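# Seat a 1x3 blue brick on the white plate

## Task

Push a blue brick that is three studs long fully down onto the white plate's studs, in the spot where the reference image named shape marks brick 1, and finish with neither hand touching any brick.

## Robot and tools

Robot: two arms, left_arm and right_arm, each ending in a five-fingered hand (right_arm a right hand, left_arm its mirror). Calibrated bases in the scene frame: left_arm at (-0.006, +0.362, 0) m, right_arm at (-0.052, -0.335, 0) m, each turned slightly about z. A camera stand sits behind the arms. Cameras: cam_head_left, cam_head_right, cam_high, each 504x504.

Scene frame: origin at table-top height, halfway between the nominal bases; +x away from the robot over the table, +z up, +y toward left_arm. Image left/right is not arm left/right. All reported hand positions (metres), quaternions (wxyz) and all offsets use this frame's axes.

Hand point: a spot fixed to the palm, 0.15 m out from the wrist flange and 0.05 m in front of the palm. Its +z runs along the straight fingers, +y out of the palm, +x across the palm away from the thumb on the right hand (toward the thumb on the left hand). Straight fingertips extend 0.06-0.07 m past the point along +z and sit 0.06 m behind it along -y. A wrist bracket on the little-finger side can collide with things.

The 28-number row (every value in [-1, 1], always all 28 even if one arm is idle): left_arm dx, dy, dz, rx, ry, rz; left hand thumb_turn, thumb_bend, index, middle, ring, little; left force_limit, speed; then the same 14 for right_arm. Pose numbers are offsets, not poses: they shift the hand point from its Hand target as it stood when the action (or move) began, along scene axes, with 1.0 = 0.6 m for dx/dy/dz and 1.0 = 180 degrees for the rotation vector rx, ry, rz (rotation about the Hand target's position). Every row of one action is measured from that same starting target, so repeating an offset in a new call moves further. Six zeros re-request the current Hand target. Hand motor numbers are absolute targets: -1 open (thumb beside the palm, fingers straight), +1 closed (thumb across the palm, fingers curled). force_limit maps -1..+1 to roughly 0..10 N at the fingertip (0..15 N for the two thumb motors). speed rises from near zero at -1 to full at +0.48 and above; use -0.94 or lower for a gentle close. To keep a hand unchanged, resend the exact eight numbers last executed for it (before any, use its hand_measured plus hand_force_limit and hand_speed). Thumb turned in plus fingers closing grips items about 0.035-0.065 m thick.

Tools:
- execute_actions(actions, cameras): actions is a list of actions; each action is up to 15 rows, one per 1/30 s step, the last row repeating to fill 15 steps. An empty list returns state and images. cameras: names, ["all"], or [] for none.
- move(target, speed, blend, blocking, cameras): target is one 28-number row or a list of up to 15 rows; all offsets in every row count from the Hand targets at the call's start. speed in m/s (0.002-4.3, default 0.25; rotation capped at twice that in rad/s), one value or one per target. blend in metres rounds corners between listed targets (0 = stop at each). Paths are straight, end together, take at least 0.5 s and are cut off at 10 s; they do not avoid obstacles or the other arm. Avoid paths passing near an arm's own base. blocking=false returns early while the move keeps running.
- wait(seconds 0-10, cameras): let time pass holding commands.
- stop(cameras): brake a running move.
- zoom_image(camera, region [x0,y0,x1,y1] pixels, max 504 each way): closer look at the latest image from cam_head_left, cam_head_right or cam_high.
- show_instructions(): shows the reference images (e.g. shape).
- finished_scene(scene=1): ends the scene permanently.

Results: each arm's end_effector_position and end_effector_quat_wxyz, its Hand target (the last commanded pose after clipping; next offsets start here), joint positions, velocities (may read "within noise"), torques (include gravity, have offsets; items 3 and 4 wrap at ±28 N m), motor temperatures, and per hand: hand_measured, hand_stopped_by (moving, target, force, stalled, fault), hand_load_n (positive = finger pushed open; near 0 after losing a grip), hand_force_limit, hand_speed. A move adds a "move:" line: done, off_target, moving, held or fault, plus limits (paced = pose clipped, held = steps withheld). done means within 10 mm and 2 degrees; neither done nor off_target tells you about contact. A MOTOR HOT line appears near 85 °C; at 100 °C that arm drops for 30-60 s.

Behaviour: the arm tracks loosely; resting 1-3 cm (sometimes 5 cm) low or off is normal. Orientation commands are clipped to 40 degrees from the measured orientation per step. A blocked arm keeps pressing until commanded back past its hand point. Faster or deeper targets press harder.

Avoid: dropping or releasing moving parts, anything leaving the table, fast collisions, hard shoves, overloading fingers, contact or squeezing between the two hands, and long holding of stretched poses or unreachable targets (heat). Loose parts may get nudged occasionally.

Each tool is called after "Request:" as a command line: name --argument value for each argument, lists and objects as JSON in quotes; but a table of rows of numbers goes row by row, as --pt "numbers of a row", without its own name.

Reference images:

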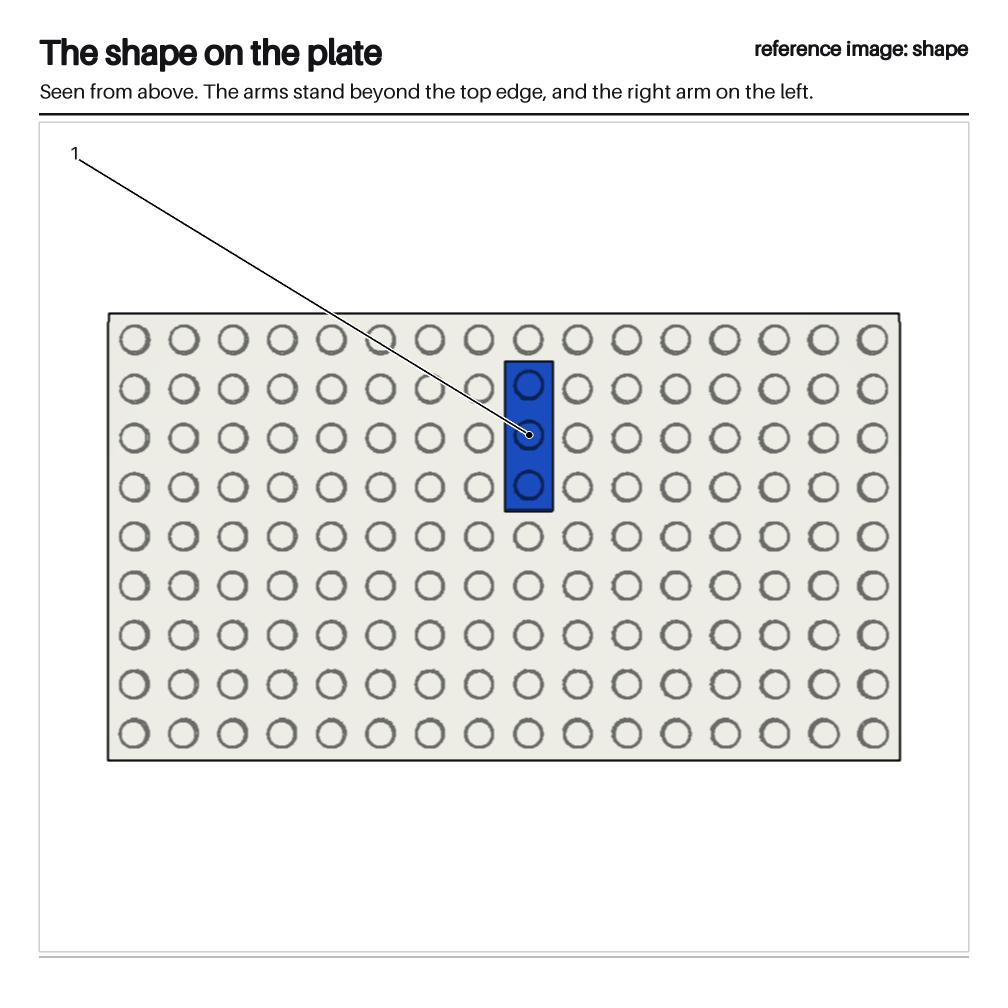

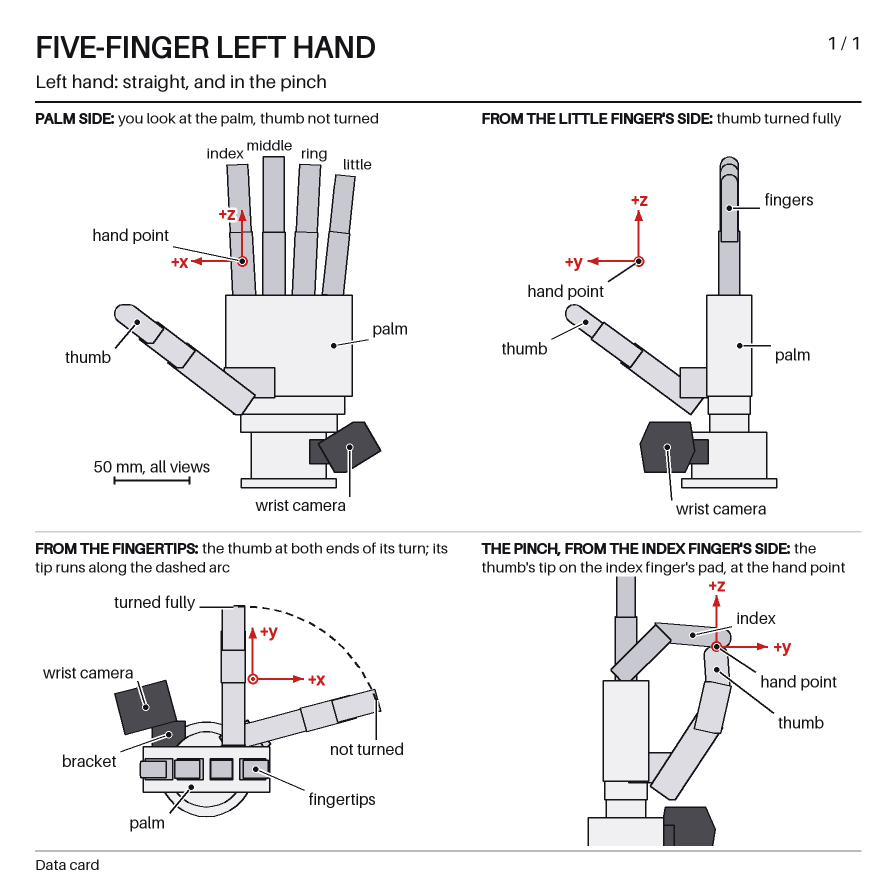

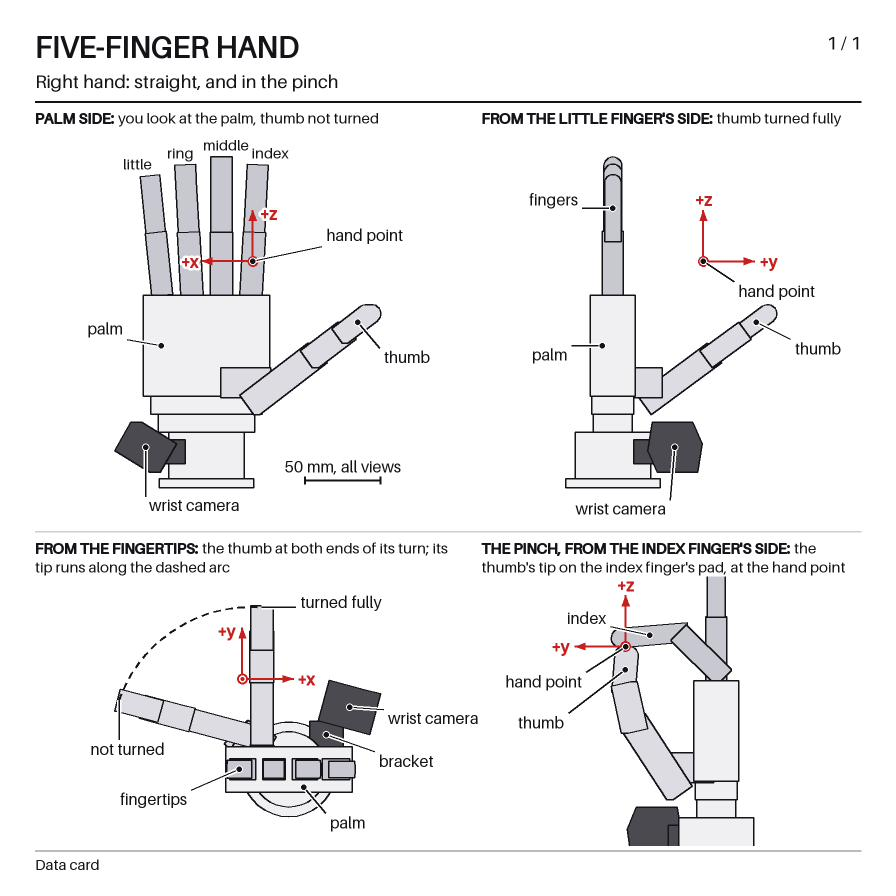

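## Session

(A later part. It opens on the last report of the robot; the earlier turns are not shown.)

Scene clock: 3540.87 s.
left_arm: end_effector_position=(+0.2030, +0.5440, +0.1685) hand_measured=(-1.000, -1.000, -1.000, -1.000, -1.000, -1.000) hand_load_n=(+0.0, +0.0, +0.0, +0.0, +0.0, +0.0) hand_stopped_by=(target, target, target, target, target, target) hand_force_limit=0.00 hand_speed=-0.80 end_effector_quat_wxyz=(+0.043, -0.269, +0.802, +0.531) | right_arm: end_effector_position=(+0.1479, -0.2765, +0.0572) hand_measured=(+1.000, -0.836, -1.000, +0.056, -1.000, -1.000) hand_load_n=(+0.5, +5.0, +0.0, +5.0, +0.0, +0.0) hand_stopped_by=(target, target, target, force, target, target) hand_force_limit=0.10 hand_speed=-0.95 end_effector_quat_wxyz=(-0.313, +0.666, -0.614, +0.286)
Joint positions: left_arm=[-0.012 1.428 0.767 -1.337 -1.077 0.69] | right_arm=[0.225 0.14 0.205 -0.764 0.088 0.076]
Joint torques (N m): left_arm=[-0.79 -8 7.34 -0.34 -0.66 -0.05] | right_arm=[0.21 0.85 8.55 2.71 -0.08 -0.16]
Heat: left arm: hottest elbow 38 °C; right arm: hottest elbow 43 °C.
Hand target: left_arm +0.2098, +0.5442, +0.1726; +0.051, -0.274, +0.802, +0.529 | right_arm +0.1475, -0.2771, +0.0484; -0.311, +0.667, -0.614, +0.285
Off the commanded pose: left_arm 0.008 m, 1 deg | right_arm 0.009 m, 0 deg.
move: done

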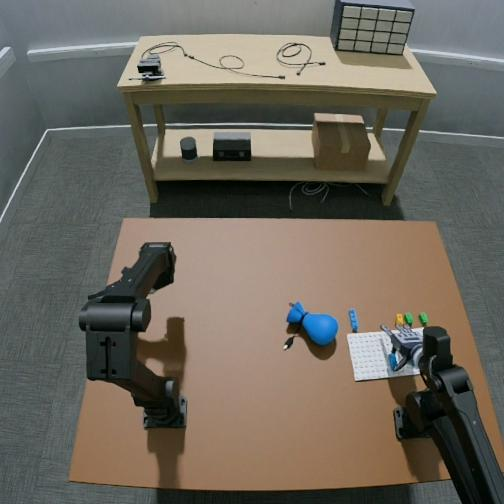

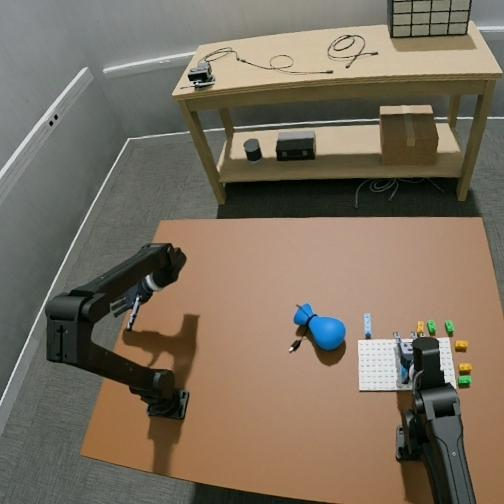

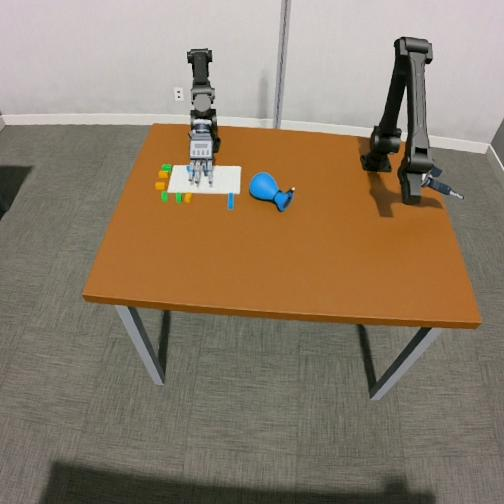

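Request:
move --pt "0 0 0 0 0 0 -1 -1 -1 -1 -1 -1 0.0 -0.8 0 0 0.012 0 0 0 1 -0.83 -1 0.33 -1 -1 0.1 -0.95" --pt "0 0 0 0 0 0 -1 -1 -1 -1 -1 -1 0.0 -0.8 0 -0.0085 0.012 0 0 0 1 -0.83 -1 0.33 -1 -1 0.1 -0.95" --speed 0.012 --cameras '["cam_head_left","cam_head_right","cam_high"]'

Request:
zoom_image --camera "cam_head_left" --region '[382, 350, 404, 372]'

Request:
zoom_image --camera "cam_head_right" --region '[391, 360, 413, 382]'

Scene clock: 3574.90 s.
left_arm: end_effector_position=(+0.2030, +0.5440, +0.1685) hand_measured=(-1.000, -1.000, -1.000, -1.000, -1.000, -1.000) hand_load_n=(+0.0, +0.0, +0.0, +0.0, +0.0, +0.0) hand_stopped_by=(target, target, target, target, target, target) hand_force_limit=0.00 hand_speed=-0.80 end_effector_quat_wxyz=(+0.043, -0.269, +0.802, +0.531) | right_arm: end_effector_position=(+0.1479, -0.2773, +0.0575) hand_measured=(+1.000, -0.836, -1.000, +0.056, -1.000, -1.000) hand_load_n=(+1.0, +4.5, -0.5, +6.0, +0.0, +0.0) hand_stopped_by=(target, target, target, force, target, target) hand_force_limit=0.10 hand_speed=-0.95 end_effector_quat_wxyz=(-0.317, +0.665, -0.616, +0.280)
Joint positions: left_arm=[-0.012 1.428 0.767 -1.337 -1.077 0.69] | right_arm=[0.186 0.139 0.205 -0.764 0.046 0.063]
Joint torques (N m): left_arm=[-0.79 -8.06 7.34 -0.34 -0.66 -0.05] | right_arm=[-0.56 1.38 10.28 2.11 -0.05 -0.32]
Heat: left arm: hottest elbow 39 °C; right arm: hottest elbow 41 °C.
Hand target: left_arm +0.2098, +0.5442, +0.1726; +0.051, -0.274, +0.802, +0.529 | right_arm +0.1474, -0.2821, +0.0554; -0.311, +0.667, -0.614, +0.285
Off the commanded pose: left_arm 0.008 m, 1 deg | right_arm 0.005 m, 1 deg.
move: done

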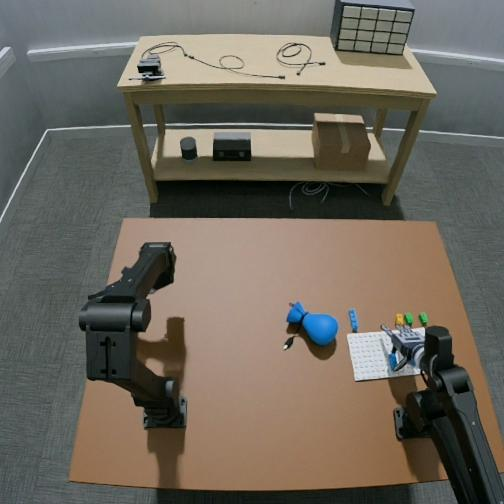

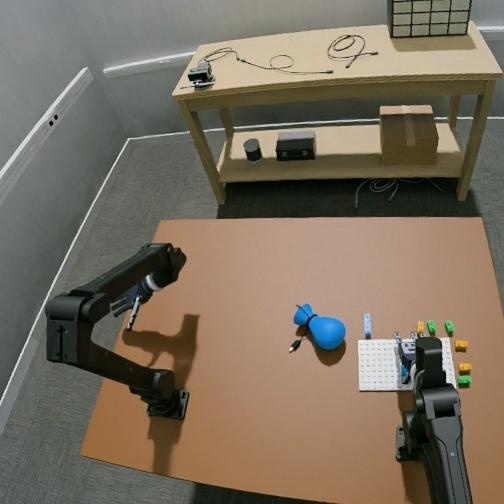

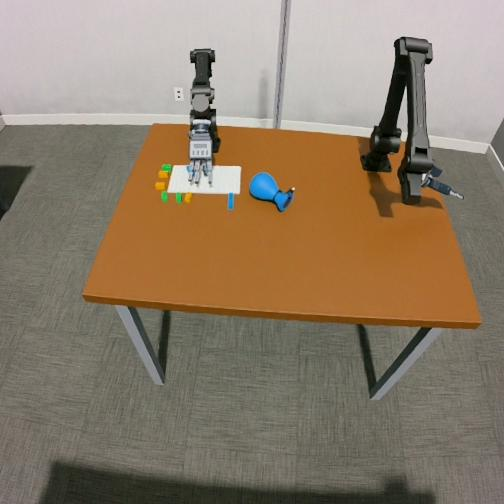

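Scaled by 22.909.

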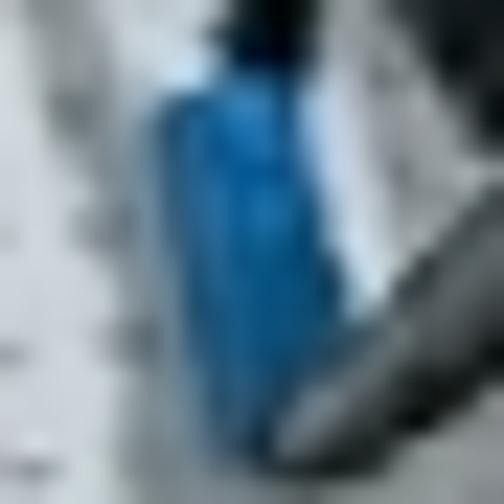

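Scaled by 22.909.

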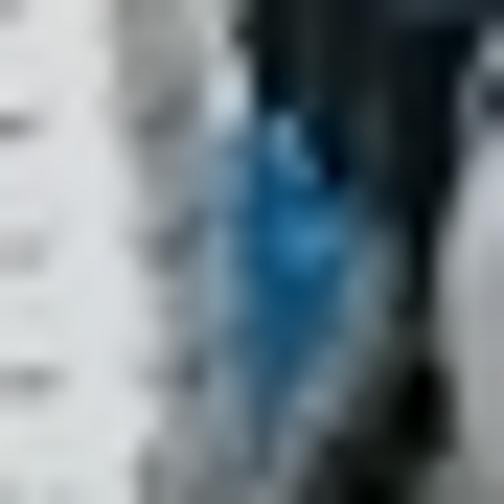

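Request:
move --pt "0 0 0 0 0 0 -1 -1 -1 -1 -1 -1 0.0 -0.8 0 -0.006 0.004 0 0 0 1 -0.83 -1 0.33 -1 -1 0.1 -0.95" --speed 0.012 --cameras '["cam_head_left","cam_head_right","cam_high"]'

Request:
zoom_image --camera "cam_head_left" --region '[382, 350, 404, 372]'

Request:
zoom_image --camera "cam_head_right" --region '[391, 360, 413, 382]'

Scene clock: 3580.50 s.
left_arm: end_effector_position=(+0.2030, +0.5440, +0.1685) hand_measured=(-1.000, -1.000, -1.000, -1.000, -1.000, -1.000) hand_load_n=(+0.0, +0.0, +0.0, +0.0, +0.0, +0.0) hand_stopped_by=(target, target, target, target, target, target) hand_force_limit=0.00 hand_speed=-0.80 end_effector_quat_wxyz=(+0.043, -0.269, +0.802, +0.531) | right_arm: end_effector_position=(+0.1480, -0.2785, +0.0579) hand_measured=(+1.000, -0.836, -1.000, +0.056, -1.000, -1.000) hand_load_n=(+1.5, +4.5, +0.0, +6.0, +0.0, +0.0) hand_stopped_by=(target, target, target, force, target, target) hand_force_limit=0.10 hand_speed=-0.95 end_effector_quat_wxyz=(-0.320, +0.663, -0.618, +0.276)
Joint positions: left_arm=[-0.012 1.428 0.767 -1.337 -1.077 0.69] | right_arm=[0.152 0.138 0.205 -0.764 0.013 0.049]
Joint torques (N m): left_arm=[-0.79 -8.06 7.34 -0.34 -0.66 -0.05] | right_arm=[-0.91 0.97 10.78 1.66 0.2 -0.41]
Heat: left arm: hottest elbow 39 °C; right arm: hottest elbow 41 °C.
Hand target: left_arm +0.2098, +0.5442, +0.1726; +0.051, -0.274, +0.802, +0.529 | right_arm +0.1474, -0.2858, +0.0578; -0.310, +0.667, -0.615, +0.285
Off the commanded pose: left_arm 0.008 m, 1 deg | right_arm 0.007 m, 2 deg.
move: done

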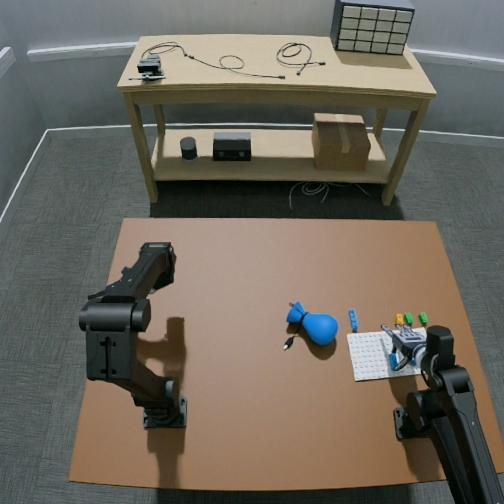

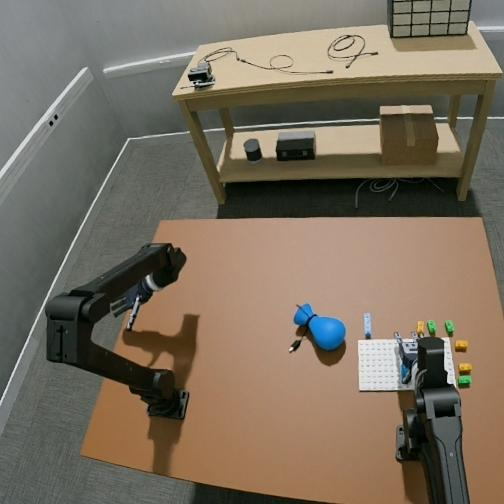

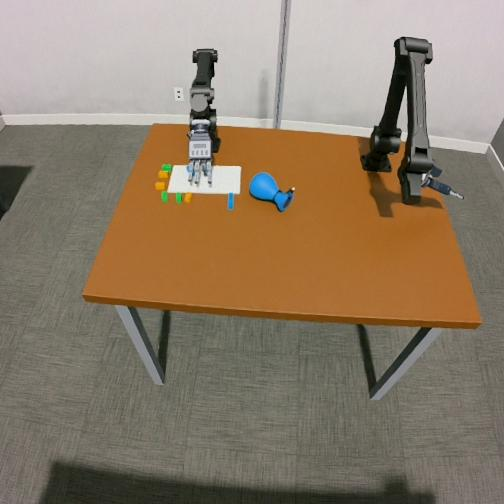

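Scaled by 22.909.

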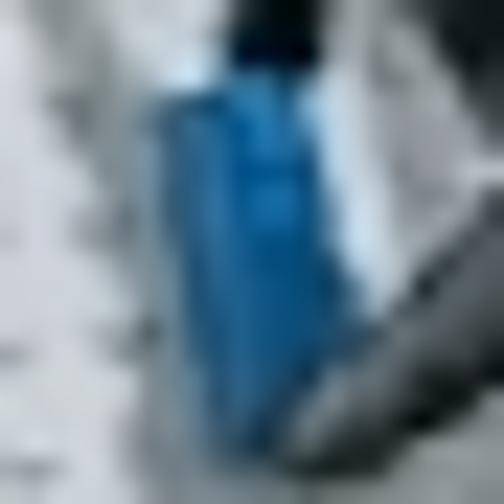

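Scaled by 22.909.

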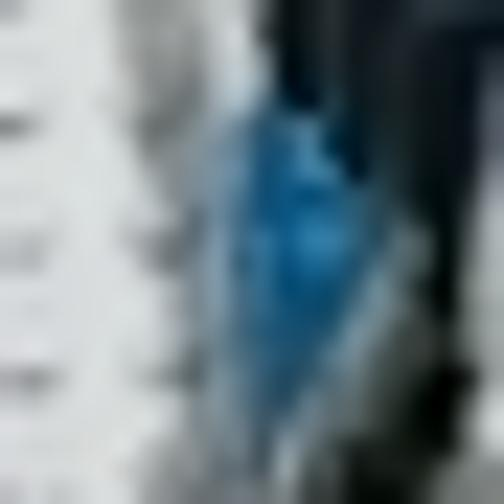

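Request:
move --pt "0 0 0 0 0 0 -1 -1 -1 -1 -1 -1 0.0 -0.8 0 -0.006 0.003 0 0 0 1 -0.83 -1 0.33 -1 -1 0.1 -0.95" --speed 0.012 --cameras '["cam_head_left","cam_head_right","cam_high"]'

Request:
zoom_image --camera "cam_head_left" --region '[382, 350, 404, 372]'

Request:
zoom_image --camera "cam_head_right" --region '[391, 360, 413, 382]'

Scene clock: 3599.93 s.
left_arm: end_effector_position=(+0.2030, +0.5440, +0.1685) hand_measured=(-1.000, -1.000, -1.000, -1.000, -1.000, -1.000) hand_load_n=(+0.0, +0.0, +0.0, +0.0, +0.0, +0.0) hand_stopped_by=(target, target, target, target, target, target) hand_force_limit=0.00 hand_speed=-0.80 end_effector_quat_wxyz=(+0.043, -0.269, +0.802, +0.531) | right_arm: end_effector_position=(+0.1481, -0.2797, +0.0582) hand_measured=(+1.000, -0.836, -1.000, +0.056, -1.000, -1.000) hand_load_n=(+2.0, +4.5, +0.0, +6.0, +0.0, +0.0) hand_stopped_by=(target, target, target, force, target, target) hand_force_limit=0.10 hand_speed=-0.95 end_effector_quat_wxyz=(-0.324, +0.662, -0.619, +0.272)
Joint positions: left_arm=[-0.012 1.428 0.767 -1.337 -1.077 0.69] | right_arm=[0.119 0.138 0.205 -0.764 -0.021 0.035]
Joint torques (N m): left_arm=[-0.79 -8.06 7.34 -0.34 -0.66 -0.05] | right_arm=[-1.26 0.97 11.18 1.58 0.42 -0.43]
Heat: left arm: hottest elbow 39 °C; right arm: hottest elbow 41 °C.
Hand target: left_arm +0.2098, +0.5442, +0.1726; +0.051, -0.274, +0.802, +0.529 | right_arm +0.1474, -0.2894, +0.0596; -0.310, +0.667, -0.614, +0.285
Off the commanded pose: left_arm 0.008 m, 1 deg | right_arm 0.010 m, 2 deg.
move: done

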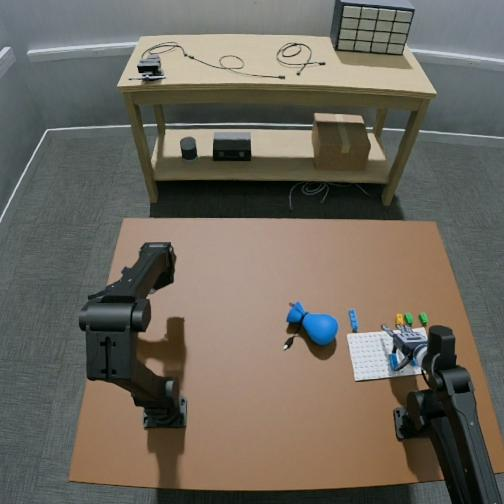

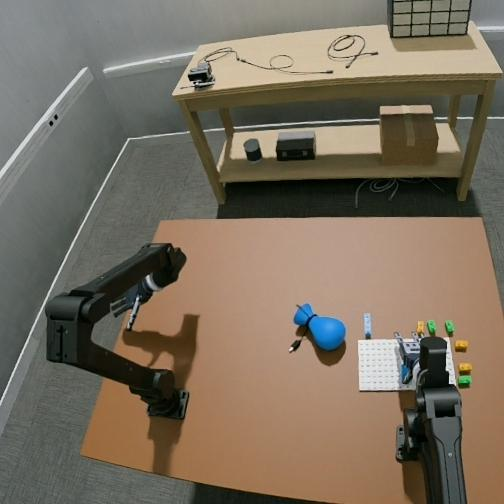

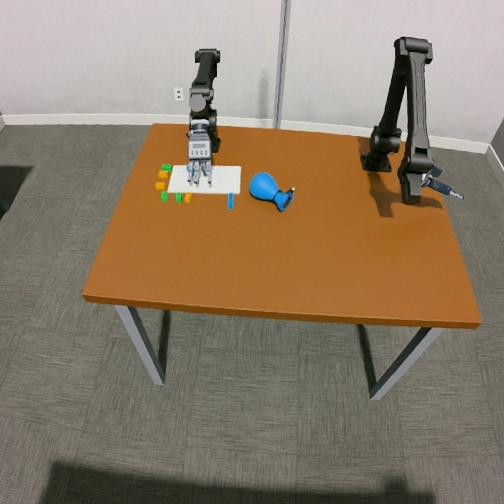

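Scaled by 22.909.

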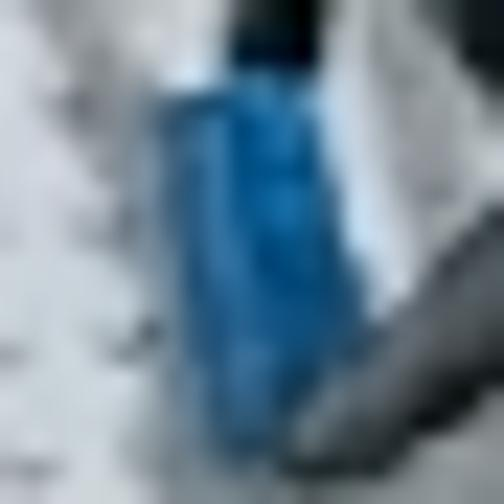

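Scaled by 22.909.

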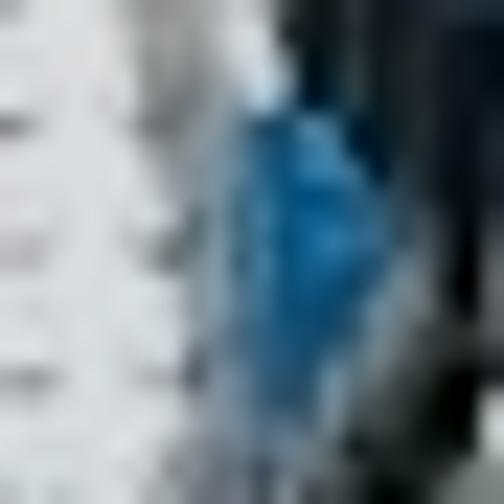

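Request:
move --pt "0 0 0 0 0 0 -1 -1 -1 -1 -1 -1 0.0 -0.8 0 0.004 -0.014 0 0 0 1 -0.83 -1 0.33 -1 -1 0.1 -0.95" --speed 0.015 --cameras '["cam_head_left","cam_head_right","cam_high"]'

Request:
zoom_image --camera "cam_head_left" --region '[382, 350, 404, 372]'

Request:
zoom_image --camera "cam_head_right" --region '[391, 360, 413, 382]'

Scene clock: 3617.93 s.
left_arm: end_effector_position=(+0.2030, +0.5440, +0.1685) hand_measured=(-1.000, -1.000, -1.000, -1.000, -1.000, -1.000) hand_load_n=(+0.0, +0.0, +0.0, +0.0, +0.0, +0.0) hand_stopped_by=(target, target, target, target, target, target) hand_force_limit=0.00 hand_speed=-0.80 end_effector_quat_wxyz=(+0.043, -0.269, +0.802, +0.531) | right_arm: end_effector_position=(+0.1486, -0.2807, +0.0587) hand_measured=(+1.000, -0.836, -1.000, +0.056, -1.000, -1.000) hand_load_n=(+2.5, +5.0, +0.0, +4.5, +0.0, +0.0) hand_stopped_by=(target, target, target, force, target, target) hand_force_limit=0.10 hand_speed=-0.95 end_effector_quat_wxyz=(-0.323, +0.661, -0.619, +0.275)
Joint positions: left_arm=[-0.012 1.428 0.767 -1.337 -1.077 0.69] | right_arm=[0.119 0.135 0.205 -0.764 -0.015 0.035]
Joint torques (N m): left_arm=[-0.79 -8.06 7.32 -0.34 -0.66 -0.05] | right_arm=[0.32 1.14 9.26 2.36 0.82 -0.37]
Heat: left arm: hottest elbow 39 °C; right arm: hottest elbow 42 °C.
Hand target: left_arm +0.2098, +0.5442, +0.1726; +0.051, -0.274, +0.802, +0.529 | right_arm +0.1474, -0.2869, +0.0513; -0.311, +0.667, -0.614, +0.285
Off the commanded pose: left_arm 0.008 m, 1 deg | right_arm 0.010 m, 2 deg.
move: done

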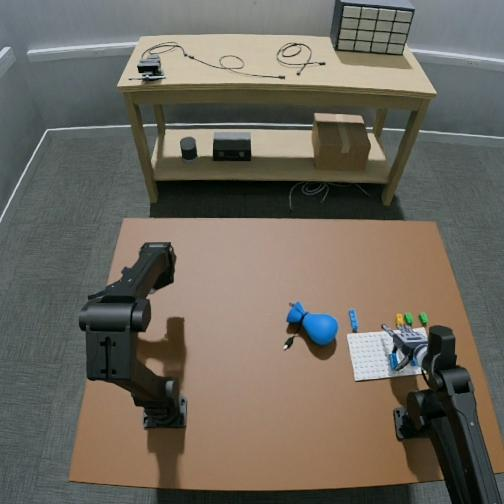

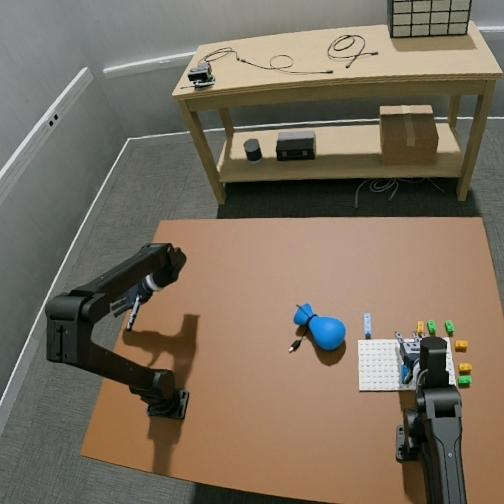

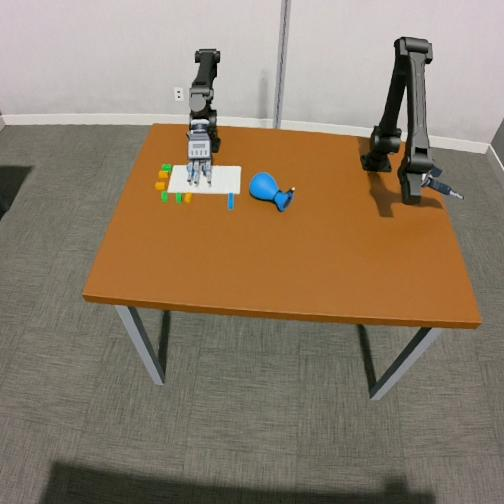

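Scaled by 22.909.

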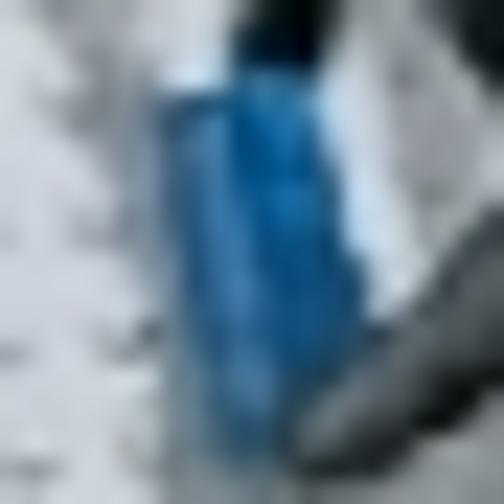

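Scaled by 22.909.

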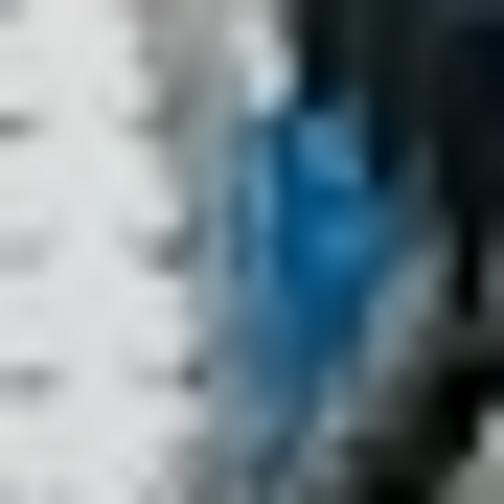

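Request:
move --pt "0 0 0 0 0 0 -1 -1 -1 -1 -1 -1 0.0 -0.8 0 0.009 0.003 0 0 0 1 -0.83 -1 0.33 -1 -1 0.1 -0.95" --speed 0.012 --cameras '["cam_head_left","cam_head_right","cam_high"]'

Request:
zoom_image --camera "cam_head_left" --region '[382, 350, 404, 372]'

Request:
zoom_image --camera "cam_head_right" --region '[391, 360, 413, 382]'

Scene clock: 3672.70 s.
left_arm: end_effector_position=(+0.2030, +0.5440, +0.1685) hand_measured=(-1.000, -1.000, -1.000, -1.000, -1.000, -1.000) hand_load_n=(+0.0, -0.5, +0.0, +0.0, +0.0, +0.0) hand_stopped_by=(target, target, target, target, target, target) hand_force_limit=0.00 hand_speed=-0.80 end_effector_quat_wxyz=(+0.043, -0.269, +0.802, +0.531) | right_arm: end_effector_position=(+0.1487, -0.2800, +0.0581) hand_measured=(+1.000, -0.836, -1.000, +0.056, -1.000, -1.000) hand_load_n=(+2.5, +5.5, +0.0, +3.5, +0.0, +0.0) hand_stopped_by=(target, target, target, force, target, target) hand_force_limit=0.10 hand_speed=-0.95 end_effector_quat_wxyz=(-0.318, +0.662, -0.618, +0.282)
Joint positions: left_arm=[-0.012 1.428 0.767 -1.337 -1.077 0.69] | right_arm=[0.162 0.135 0.205 -0.764 0.033 0.054]
Joint torques (N m): left_arm=[-0.79 -8.06 7.34 -0.34 -0.66 -0.05] | right_arm=[1.32 1.38 9.66 2.24 0.53 -0.22]
Heat: left arm: hottest elbow 39 °C; right arm: hottest elbow 41 °C.
Hand target: left_arm +0.2098, +0.5442, +0.1726; +0.051, -0.274, +0.802, +0.529 | right_arm +0.1474, -0.2815, +0.0531; -0.311, +0.667, -0.614, +0.285
Off the commanded pose: left_arm 0.008 m, 1 deg | right_arm 0.005 m, 1 deg.
move: done

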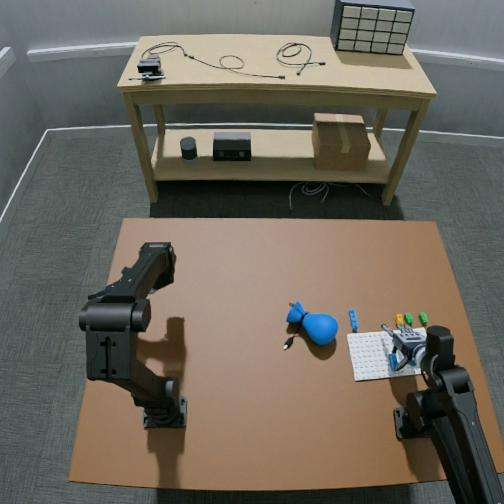

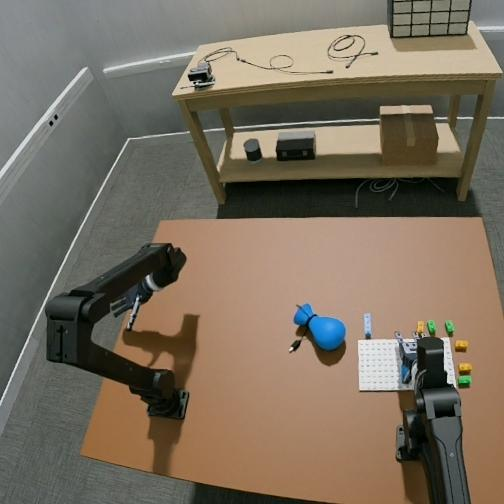

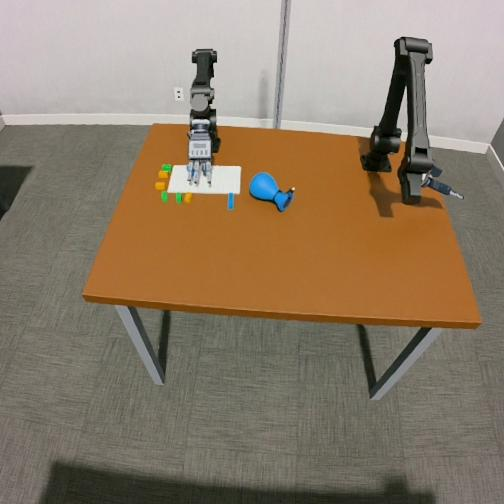

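Scaled by 22.909.

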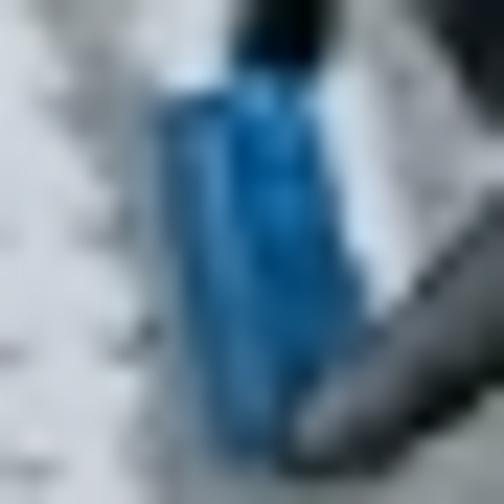

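Scaled by 22.909.

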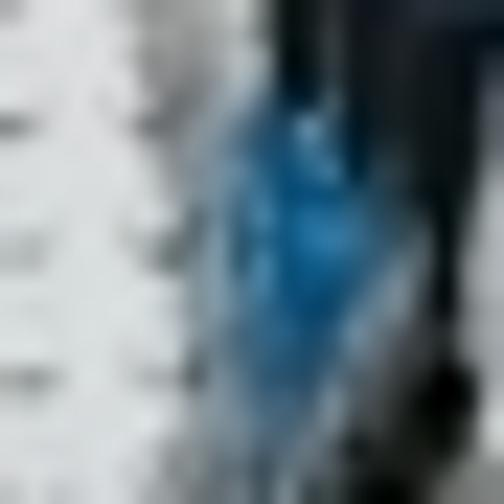

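Request:
move --pt "0 0 0 0 0 0 -1 -1 -1 -1 -1 -1 0.0 -0.8 0 0.007 0.0 0 0 0 1 -0.83 -1 0.33 -1 -1 0.1 -0.95" --speed 0.012 --cameras '["cam_head_left","cam_head_right"]'

Request:
zoom_image --camera "cam_head_left" --region '[382, 350, 404, 372]'

Request:
zoom_image --camera "cam_head_right" --region '[391, 360, 413, 382]'

Scene clock: 3677.00 s.
left_arm: end_effector_position=(+0.2030, +0.5440, +0.1685) hand_measured=(-1.000, -1.000, -1.000, -1.000, -1.000, -1.000) hand_load_n=(+0.0, +0.0, +0.0, +0.0, +0.0, +0.0) hand_stopped_by=(target, target, target, target, target, target) hand_force_limit=0.00 hand_speed=-0.80 end_effector_quat_wxyz=(+0.043, -0.269, +0.802, +0.531) | right_arm: end_effector_position=(+0.1486, -0.2783, +0.0579) hand_measured=(+1.000, -0.836, -1.000, +0.056, -1.000, -1.000) hand_load_n=(+2.0, +5.0, +0.0, +4.5, +0.0, +0.0) hand_stopped_by=(target, target, target, force, target, target) hand_force_limit=0.10 hand_speed=-0.95 end_effector_quat_wxyz=(-0.314, +0.663, -0.616, +0.287)
Joint positions: left_arm=[-0.012 1.428 0.767 -1.337 -1.077 0.69] | right_arm=[0.204 0.135 0.205 -0.764 0.074 0.07]
Joint torques (N m): left_arm=[-0.79 -8 7.34 -0.34 -0.65 -0.05] | right_arm=[1.55 1.79 9.72 2.5 0.31 -0.04]
Heat: left arm: hottest elbow 39 °C; right arm: hottest elbow 41 °C.
Hand target: left_arm +0.2098, +0.5442, +0.1726; +0.051, -0.274, +0.802, +0.529 | right_arm +0.1474, -0.2774, +0.0531; -0.311, +0.667, -0.614, +0.285
Off the commanded pose: left_arm 0.008 m, 1 deg | right_arm 0.005 m, 1 deg.
move: done
Images, in order (width x height): cam_head_left 504x504, cam_head_right 504x504.

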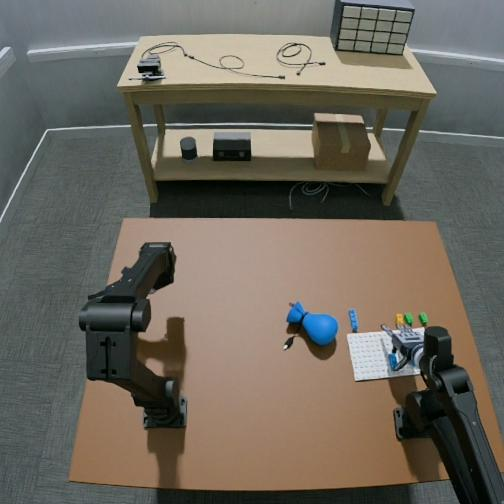

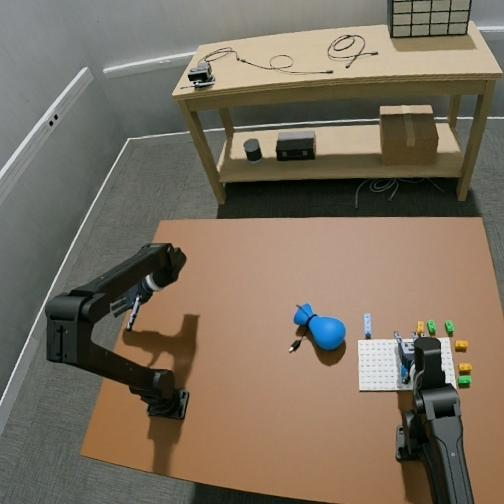

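Scaled by 22.909.

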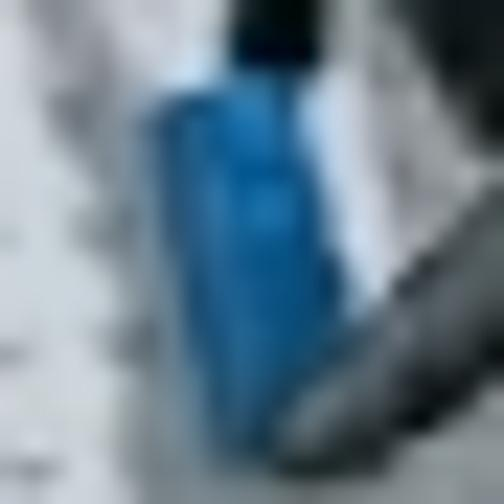

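Scaled by 22.909.

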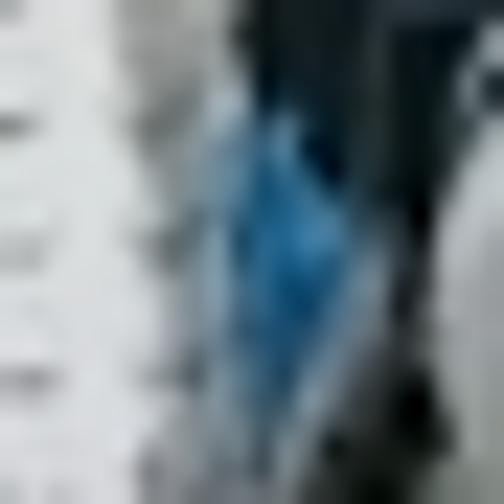

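Request:
move --pt "0 0 0 0 0 0 -1 -1 -1 -1 -1 -1 0.0 -0.8 0 -0.002 -0.009 0 0 0 1 -0.83 -1 0.33 -1 -1 0.1 -0.95" --speed 0.012 --cameras '["cam_head_left","cam_head_right"]'

Request:
zoom_image --camera "cam_head_left" --region '[382, 350, 404, 372]'

Request:
zoom_image --camera "cam_head_right" --region '[391, 360, 413, 382]'

Scene clock: 3683.87 s.
left_arm: end_effector_position=(+0.2030, +0.5440, +0.1685) hand_measured=(-1.000, -1.000, -1.000, -1.000, -1.000, -1.000) hand_load_n=(+0.0, +0.0, +0.0, +0.0, +0.0, +0.0) hand_stopped_by=(target, target, target, target, target, target) hand_force_limit=0.00 hand_speed=-0.80 end_effector_quat_wxyz=(+0.043, -0.269, +0.802, +0.531) | right_arm: end_effector_position=(+0.1484, -0.2778, +0.0575) hand_measured=(+1.000, -0.836, -1.000, +0.056, -1.000, -1.000) hand_load_n=(+2.0, +5.0, +0.0, +4.5, -0.5, +0.0) hand_stopped_by=(target, target, target, force, target, target) hand_force_limit=0.10 hand_speed=-0.95 end_effector_quat_wxyz=(-0.315, +0.664, -0.616, +0.286)
Joint positions: left_arm=[-0.012 1.428 0.767 -1.337 -1.077 0.69] | right_arm=[0.205 0.135 0.204 -0.763 0.072 0.071]
Joint torques (N m): left_arm=[-0.79 -8.06 7.34 -0.34 -0.66 -0.05] | right_arm=[0.38 1.44 8.61 2.65 0 -0.19]
Heat: left arm: hottest elbow 39 °C; right arm: hottest elbow 41 °C.
Hand target: left_arm +0.2098, +0.5442, +0.1726; +0.051, -0.274, +0.802, +0.529 | right_arm +0.1475, -0.2785, +0.0478; -0.311, +0.667, -0.614, +0.285
Off the commanded pose: left_arm 0.008 m, 1 deg | right_arm 0.010 m, 1 deg.
move: done
Images, in order (width x height): cam_head_left 504x504, cam_head_right 504x504.

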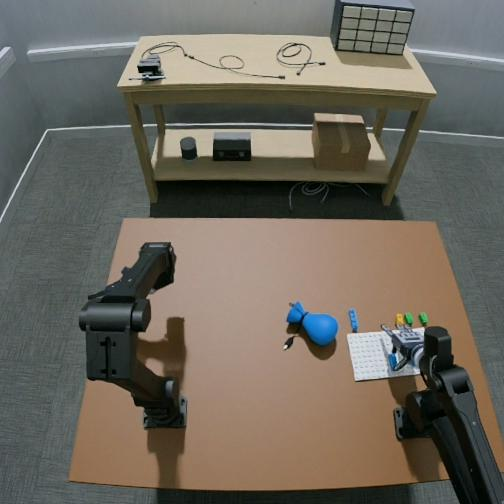

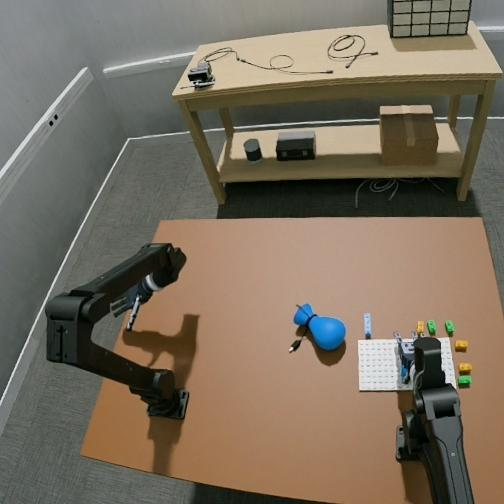

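Scaled by 22.909.

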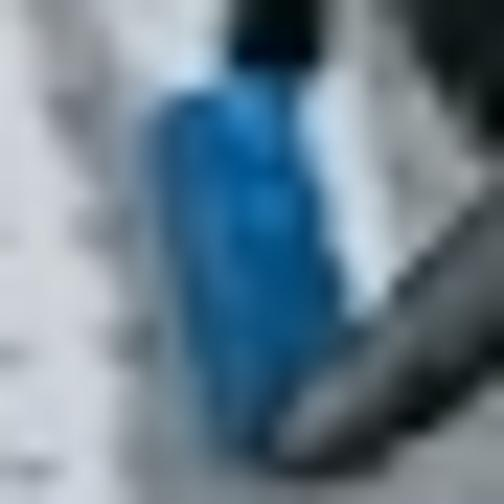

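Scaled by 22.909.

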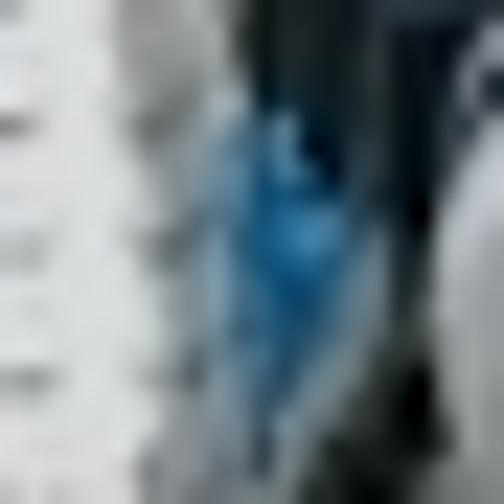

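Request:
move --pt "0 0 0 0 0 0 -1 -1 -1 -1 -1 -1 0.0 -0.8 0.009 0 0.003 0 0 0 1 -0.83 -1 0.33 -1 -1 0.1 -0.95" --speed 0.012

Request:
move --pt "0 0 0 0 0 0 -1 -1 -1 -1 -1 -1 0.0 -0.8 0.003 0 0 0 0 0 1 -0.83 -1 0.33 -1 -1 0.1 -0.95" --speed 0.012

Scene clock: 3691.53 s.
left_arm: end_effector_position=(+0.2030, +0.5440, +0.1685) hand_measured=(-1.000, -1.000, -1.000, -1.000, -1.000, -1.000) hand_load_n=(+0.0, +0.0, +0.0, +0.0, +0.0, +0.0) hand_stopped_by=(target, target, target, target, target, target) hand_force_limit=0.00 hand_speed=-0.80 end_effector_quat_wxyz=(+0.043, -0.269, +0.802, +0.531) | right_arm: end_effector_position=(+0.1495, -0.2766, +0.0565) hand_measured=(+1.000, -0.836, -1.000, +0.058, -1.000, -1.000) hand_load_n=(-1.0, +6.5, +0.0, +1.0, +0.0, +0.0) hand_stopped_by=(target, target, target, force, target, target) hand_force_limit=0.10 hand_speed=-0.95 end_effector_quat_wxyz=(-0.315, +0.666, -0.615, +0.283)
Joint positions: left_arm=[-0.012 1.428 0.767 -1.337 -1.077 0.69] | right_arm=[0.205 0.151 0.204 -0.751 0.066 0.07]
Joint torques (N m): left_arm=[-0.79 -8.06 7.34 -0.34 -0.66 -0.05] | right_arm=[-0.5 2.55 9.21 3.33 -0.05 -0.26]
Heat: left arm: hottest elbow 39 °C; right arm: hottest elbow 41 °C.
Hand target: left_arm +0.2098, +0.5442, +0.1726; +0.051, -0.274, +0.802, +0.529 | right_arm +0.1528, -0.2785, +0.0496; -0.311, +0.667, -0.614, +0.285
Off the commanded pose: left_arm 0.008 m, 1 deg | right_arm 0.008 m, 1 deg.
move: done

Scene clock: 3692.33 s.
left_arm: end_effector_position=(+0.2030, +0.5440, +0.1685) hand_measured=(-1.000, -1.000, -1.000, -1.000, -1.000, -1.000) hand_load_n=(+0.0, +0.0, +0.0, +0.0, +0.0, +0.0) hand_stopped_by=(target, target, target, target, target, target) hand_force_limit=0.00 hand_speed=-0.80 end_effector_quat_wxyz=(+0.043, -0.269, +0.802, +0.531) | right_arm: end_effector_position=(+0.1500, -0.2761, +0.0558) hand_measured=(+1.000, -0.836, -1.000, +0.058, -1.000, -1.000) hand_load_n=(-2.0, +8.5, +0.0, +0.0, +0.0, +0.0) hand_stopped_by=(target, target, target, force, target, target) hand_force_limit=0.10 hand_speed=-0.95 end_effector_quat_wxyz=(-0.314, +0.667, -0.614, +0.281)
Joint positions: left_arm=[-0.012 1.428 0.767 -1.337 -1.077 0.69] | right_arm=[0.205 0.161 0.204 -0.745 0.063 0.066]
Joint torques (N m): left_arm=[-0.79 -8.06 7.34 -0.34 -0.66 -0.05] | right_arm=[-0.21 2.84 9.14 3.88 0.04 -0.19]
Heat: left arm: hottest elbow 39 °C; right arm: hottest elbow 41 °C.
Hand target: left_arm +0.2098, +0.5442, +0.1726; +0.051, -0.274, +0.802, +0.529 | right_arm +0.1546, -0.2785, +0.0496; -0.311, +0.667, -0.614, +0.285
Off the commanded pose: left_arm 0.008 m, 1 deg | right_arm 0.008 m, 1 deg.
move: done

Request:
move --pt "0 0 0 0 0 0 -1 -1 -1 -1 -1 -1 0.0 -0.8 -0.009 0 0.004 0 0 0 1 -0.83 -1 0.33 -1 -1 0.1 -0.95" --speed 0.015 --cameras '["cam_head_left","cam_head_right"]'

Request:
zoom_image --camera "cam_head_left" --region '[382, 350, 404, 372]'

Request:
zoom_image --camera "cam_head_right" --region '[391, 360, 413, 382]'

Scene clock: 3699.07 s.
left_arm: end_effector_position=(+0.2030, +0.5440, +0.1685) hand_measured=(-1.000, -1.000, -1.000, -1.000, -1.000, -1.000) hand_load_n=(+0.0, +0.0, +0.0, +0.0, +0.0, +0.5) hand_stopped_by=(target, target, target, target, target, target) hand_force_limit=0.00 hand_speed=-0.80 end_effector_quat_wxyz=(+0.043, -0.269, +0.802, +0.531) | right_arm: end_effector_position=(+0.1500, -0.2763, +0.0568) hand_measured=(+1.000, -0.836, -1.000, +0.058, -1.000, -1.000) hand_load_n=(-1.0, +6.5, +0.0, +0.5, +0.0, +0.0) hand_stopped_by=(target, target, target, force, target, target) hand_force_limit=0.10 hand_speed=-0.95 end_effector_quat_wxyz=(-0.315, +0.667, -0.613, +0.283)
Joint positions: left_arm=[-0.012 1.428 0.767 -1.337 -1.077 0.69] | right_arm=[0.205 0.152 0.204 -0.748 0.064 0.066]
Joint torques (N m): left_arm=[-0.79 -8 7.32 -0.35 -0.66 -0.05] | right_arm=[0.38 1.26 9.61 2.26 0.24 -0.15]
Heat: left arm: hottest elbow 39 °C; right arm: hottest elbow 41 °C.
Hand target: left_arm +0.2098, +0.5442, +0.1726; +0.051, -0.274, +0.802, +0.529 | right_arm +0.1493, -0.2785, +0.0521; -0.311, +0.667, -0.614, +0.285
Off the commanded pose: left_arm 0.008 m, 1 deg | right_arm 0.005 m, 1 deg.
move: done
Images, in order (width x height): cam_head_left 504x504, cam_head_right 504x504.

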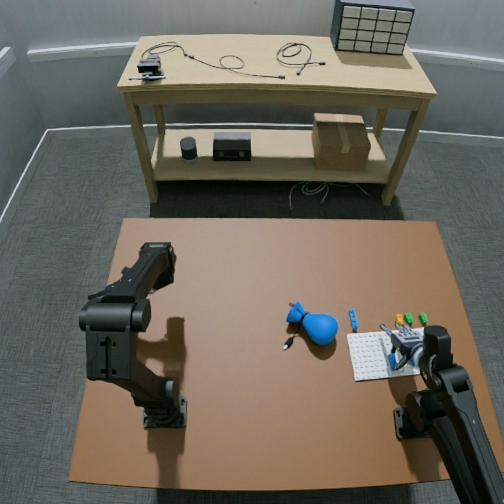

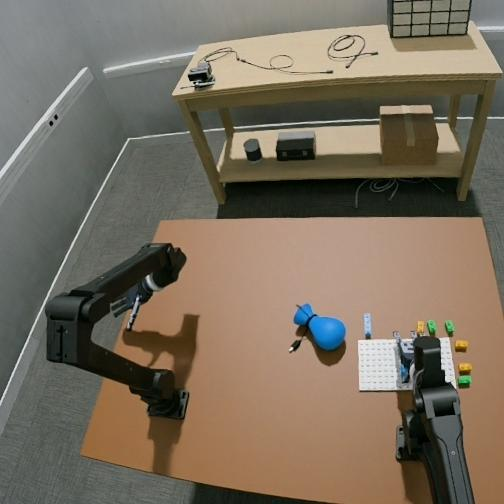

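Scaled by 22.909.

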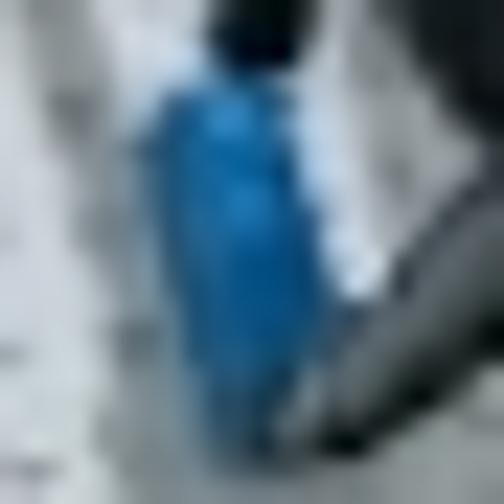

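Scaled by 22.909.

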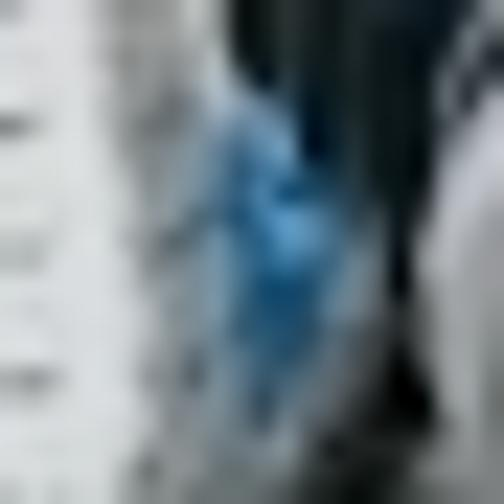

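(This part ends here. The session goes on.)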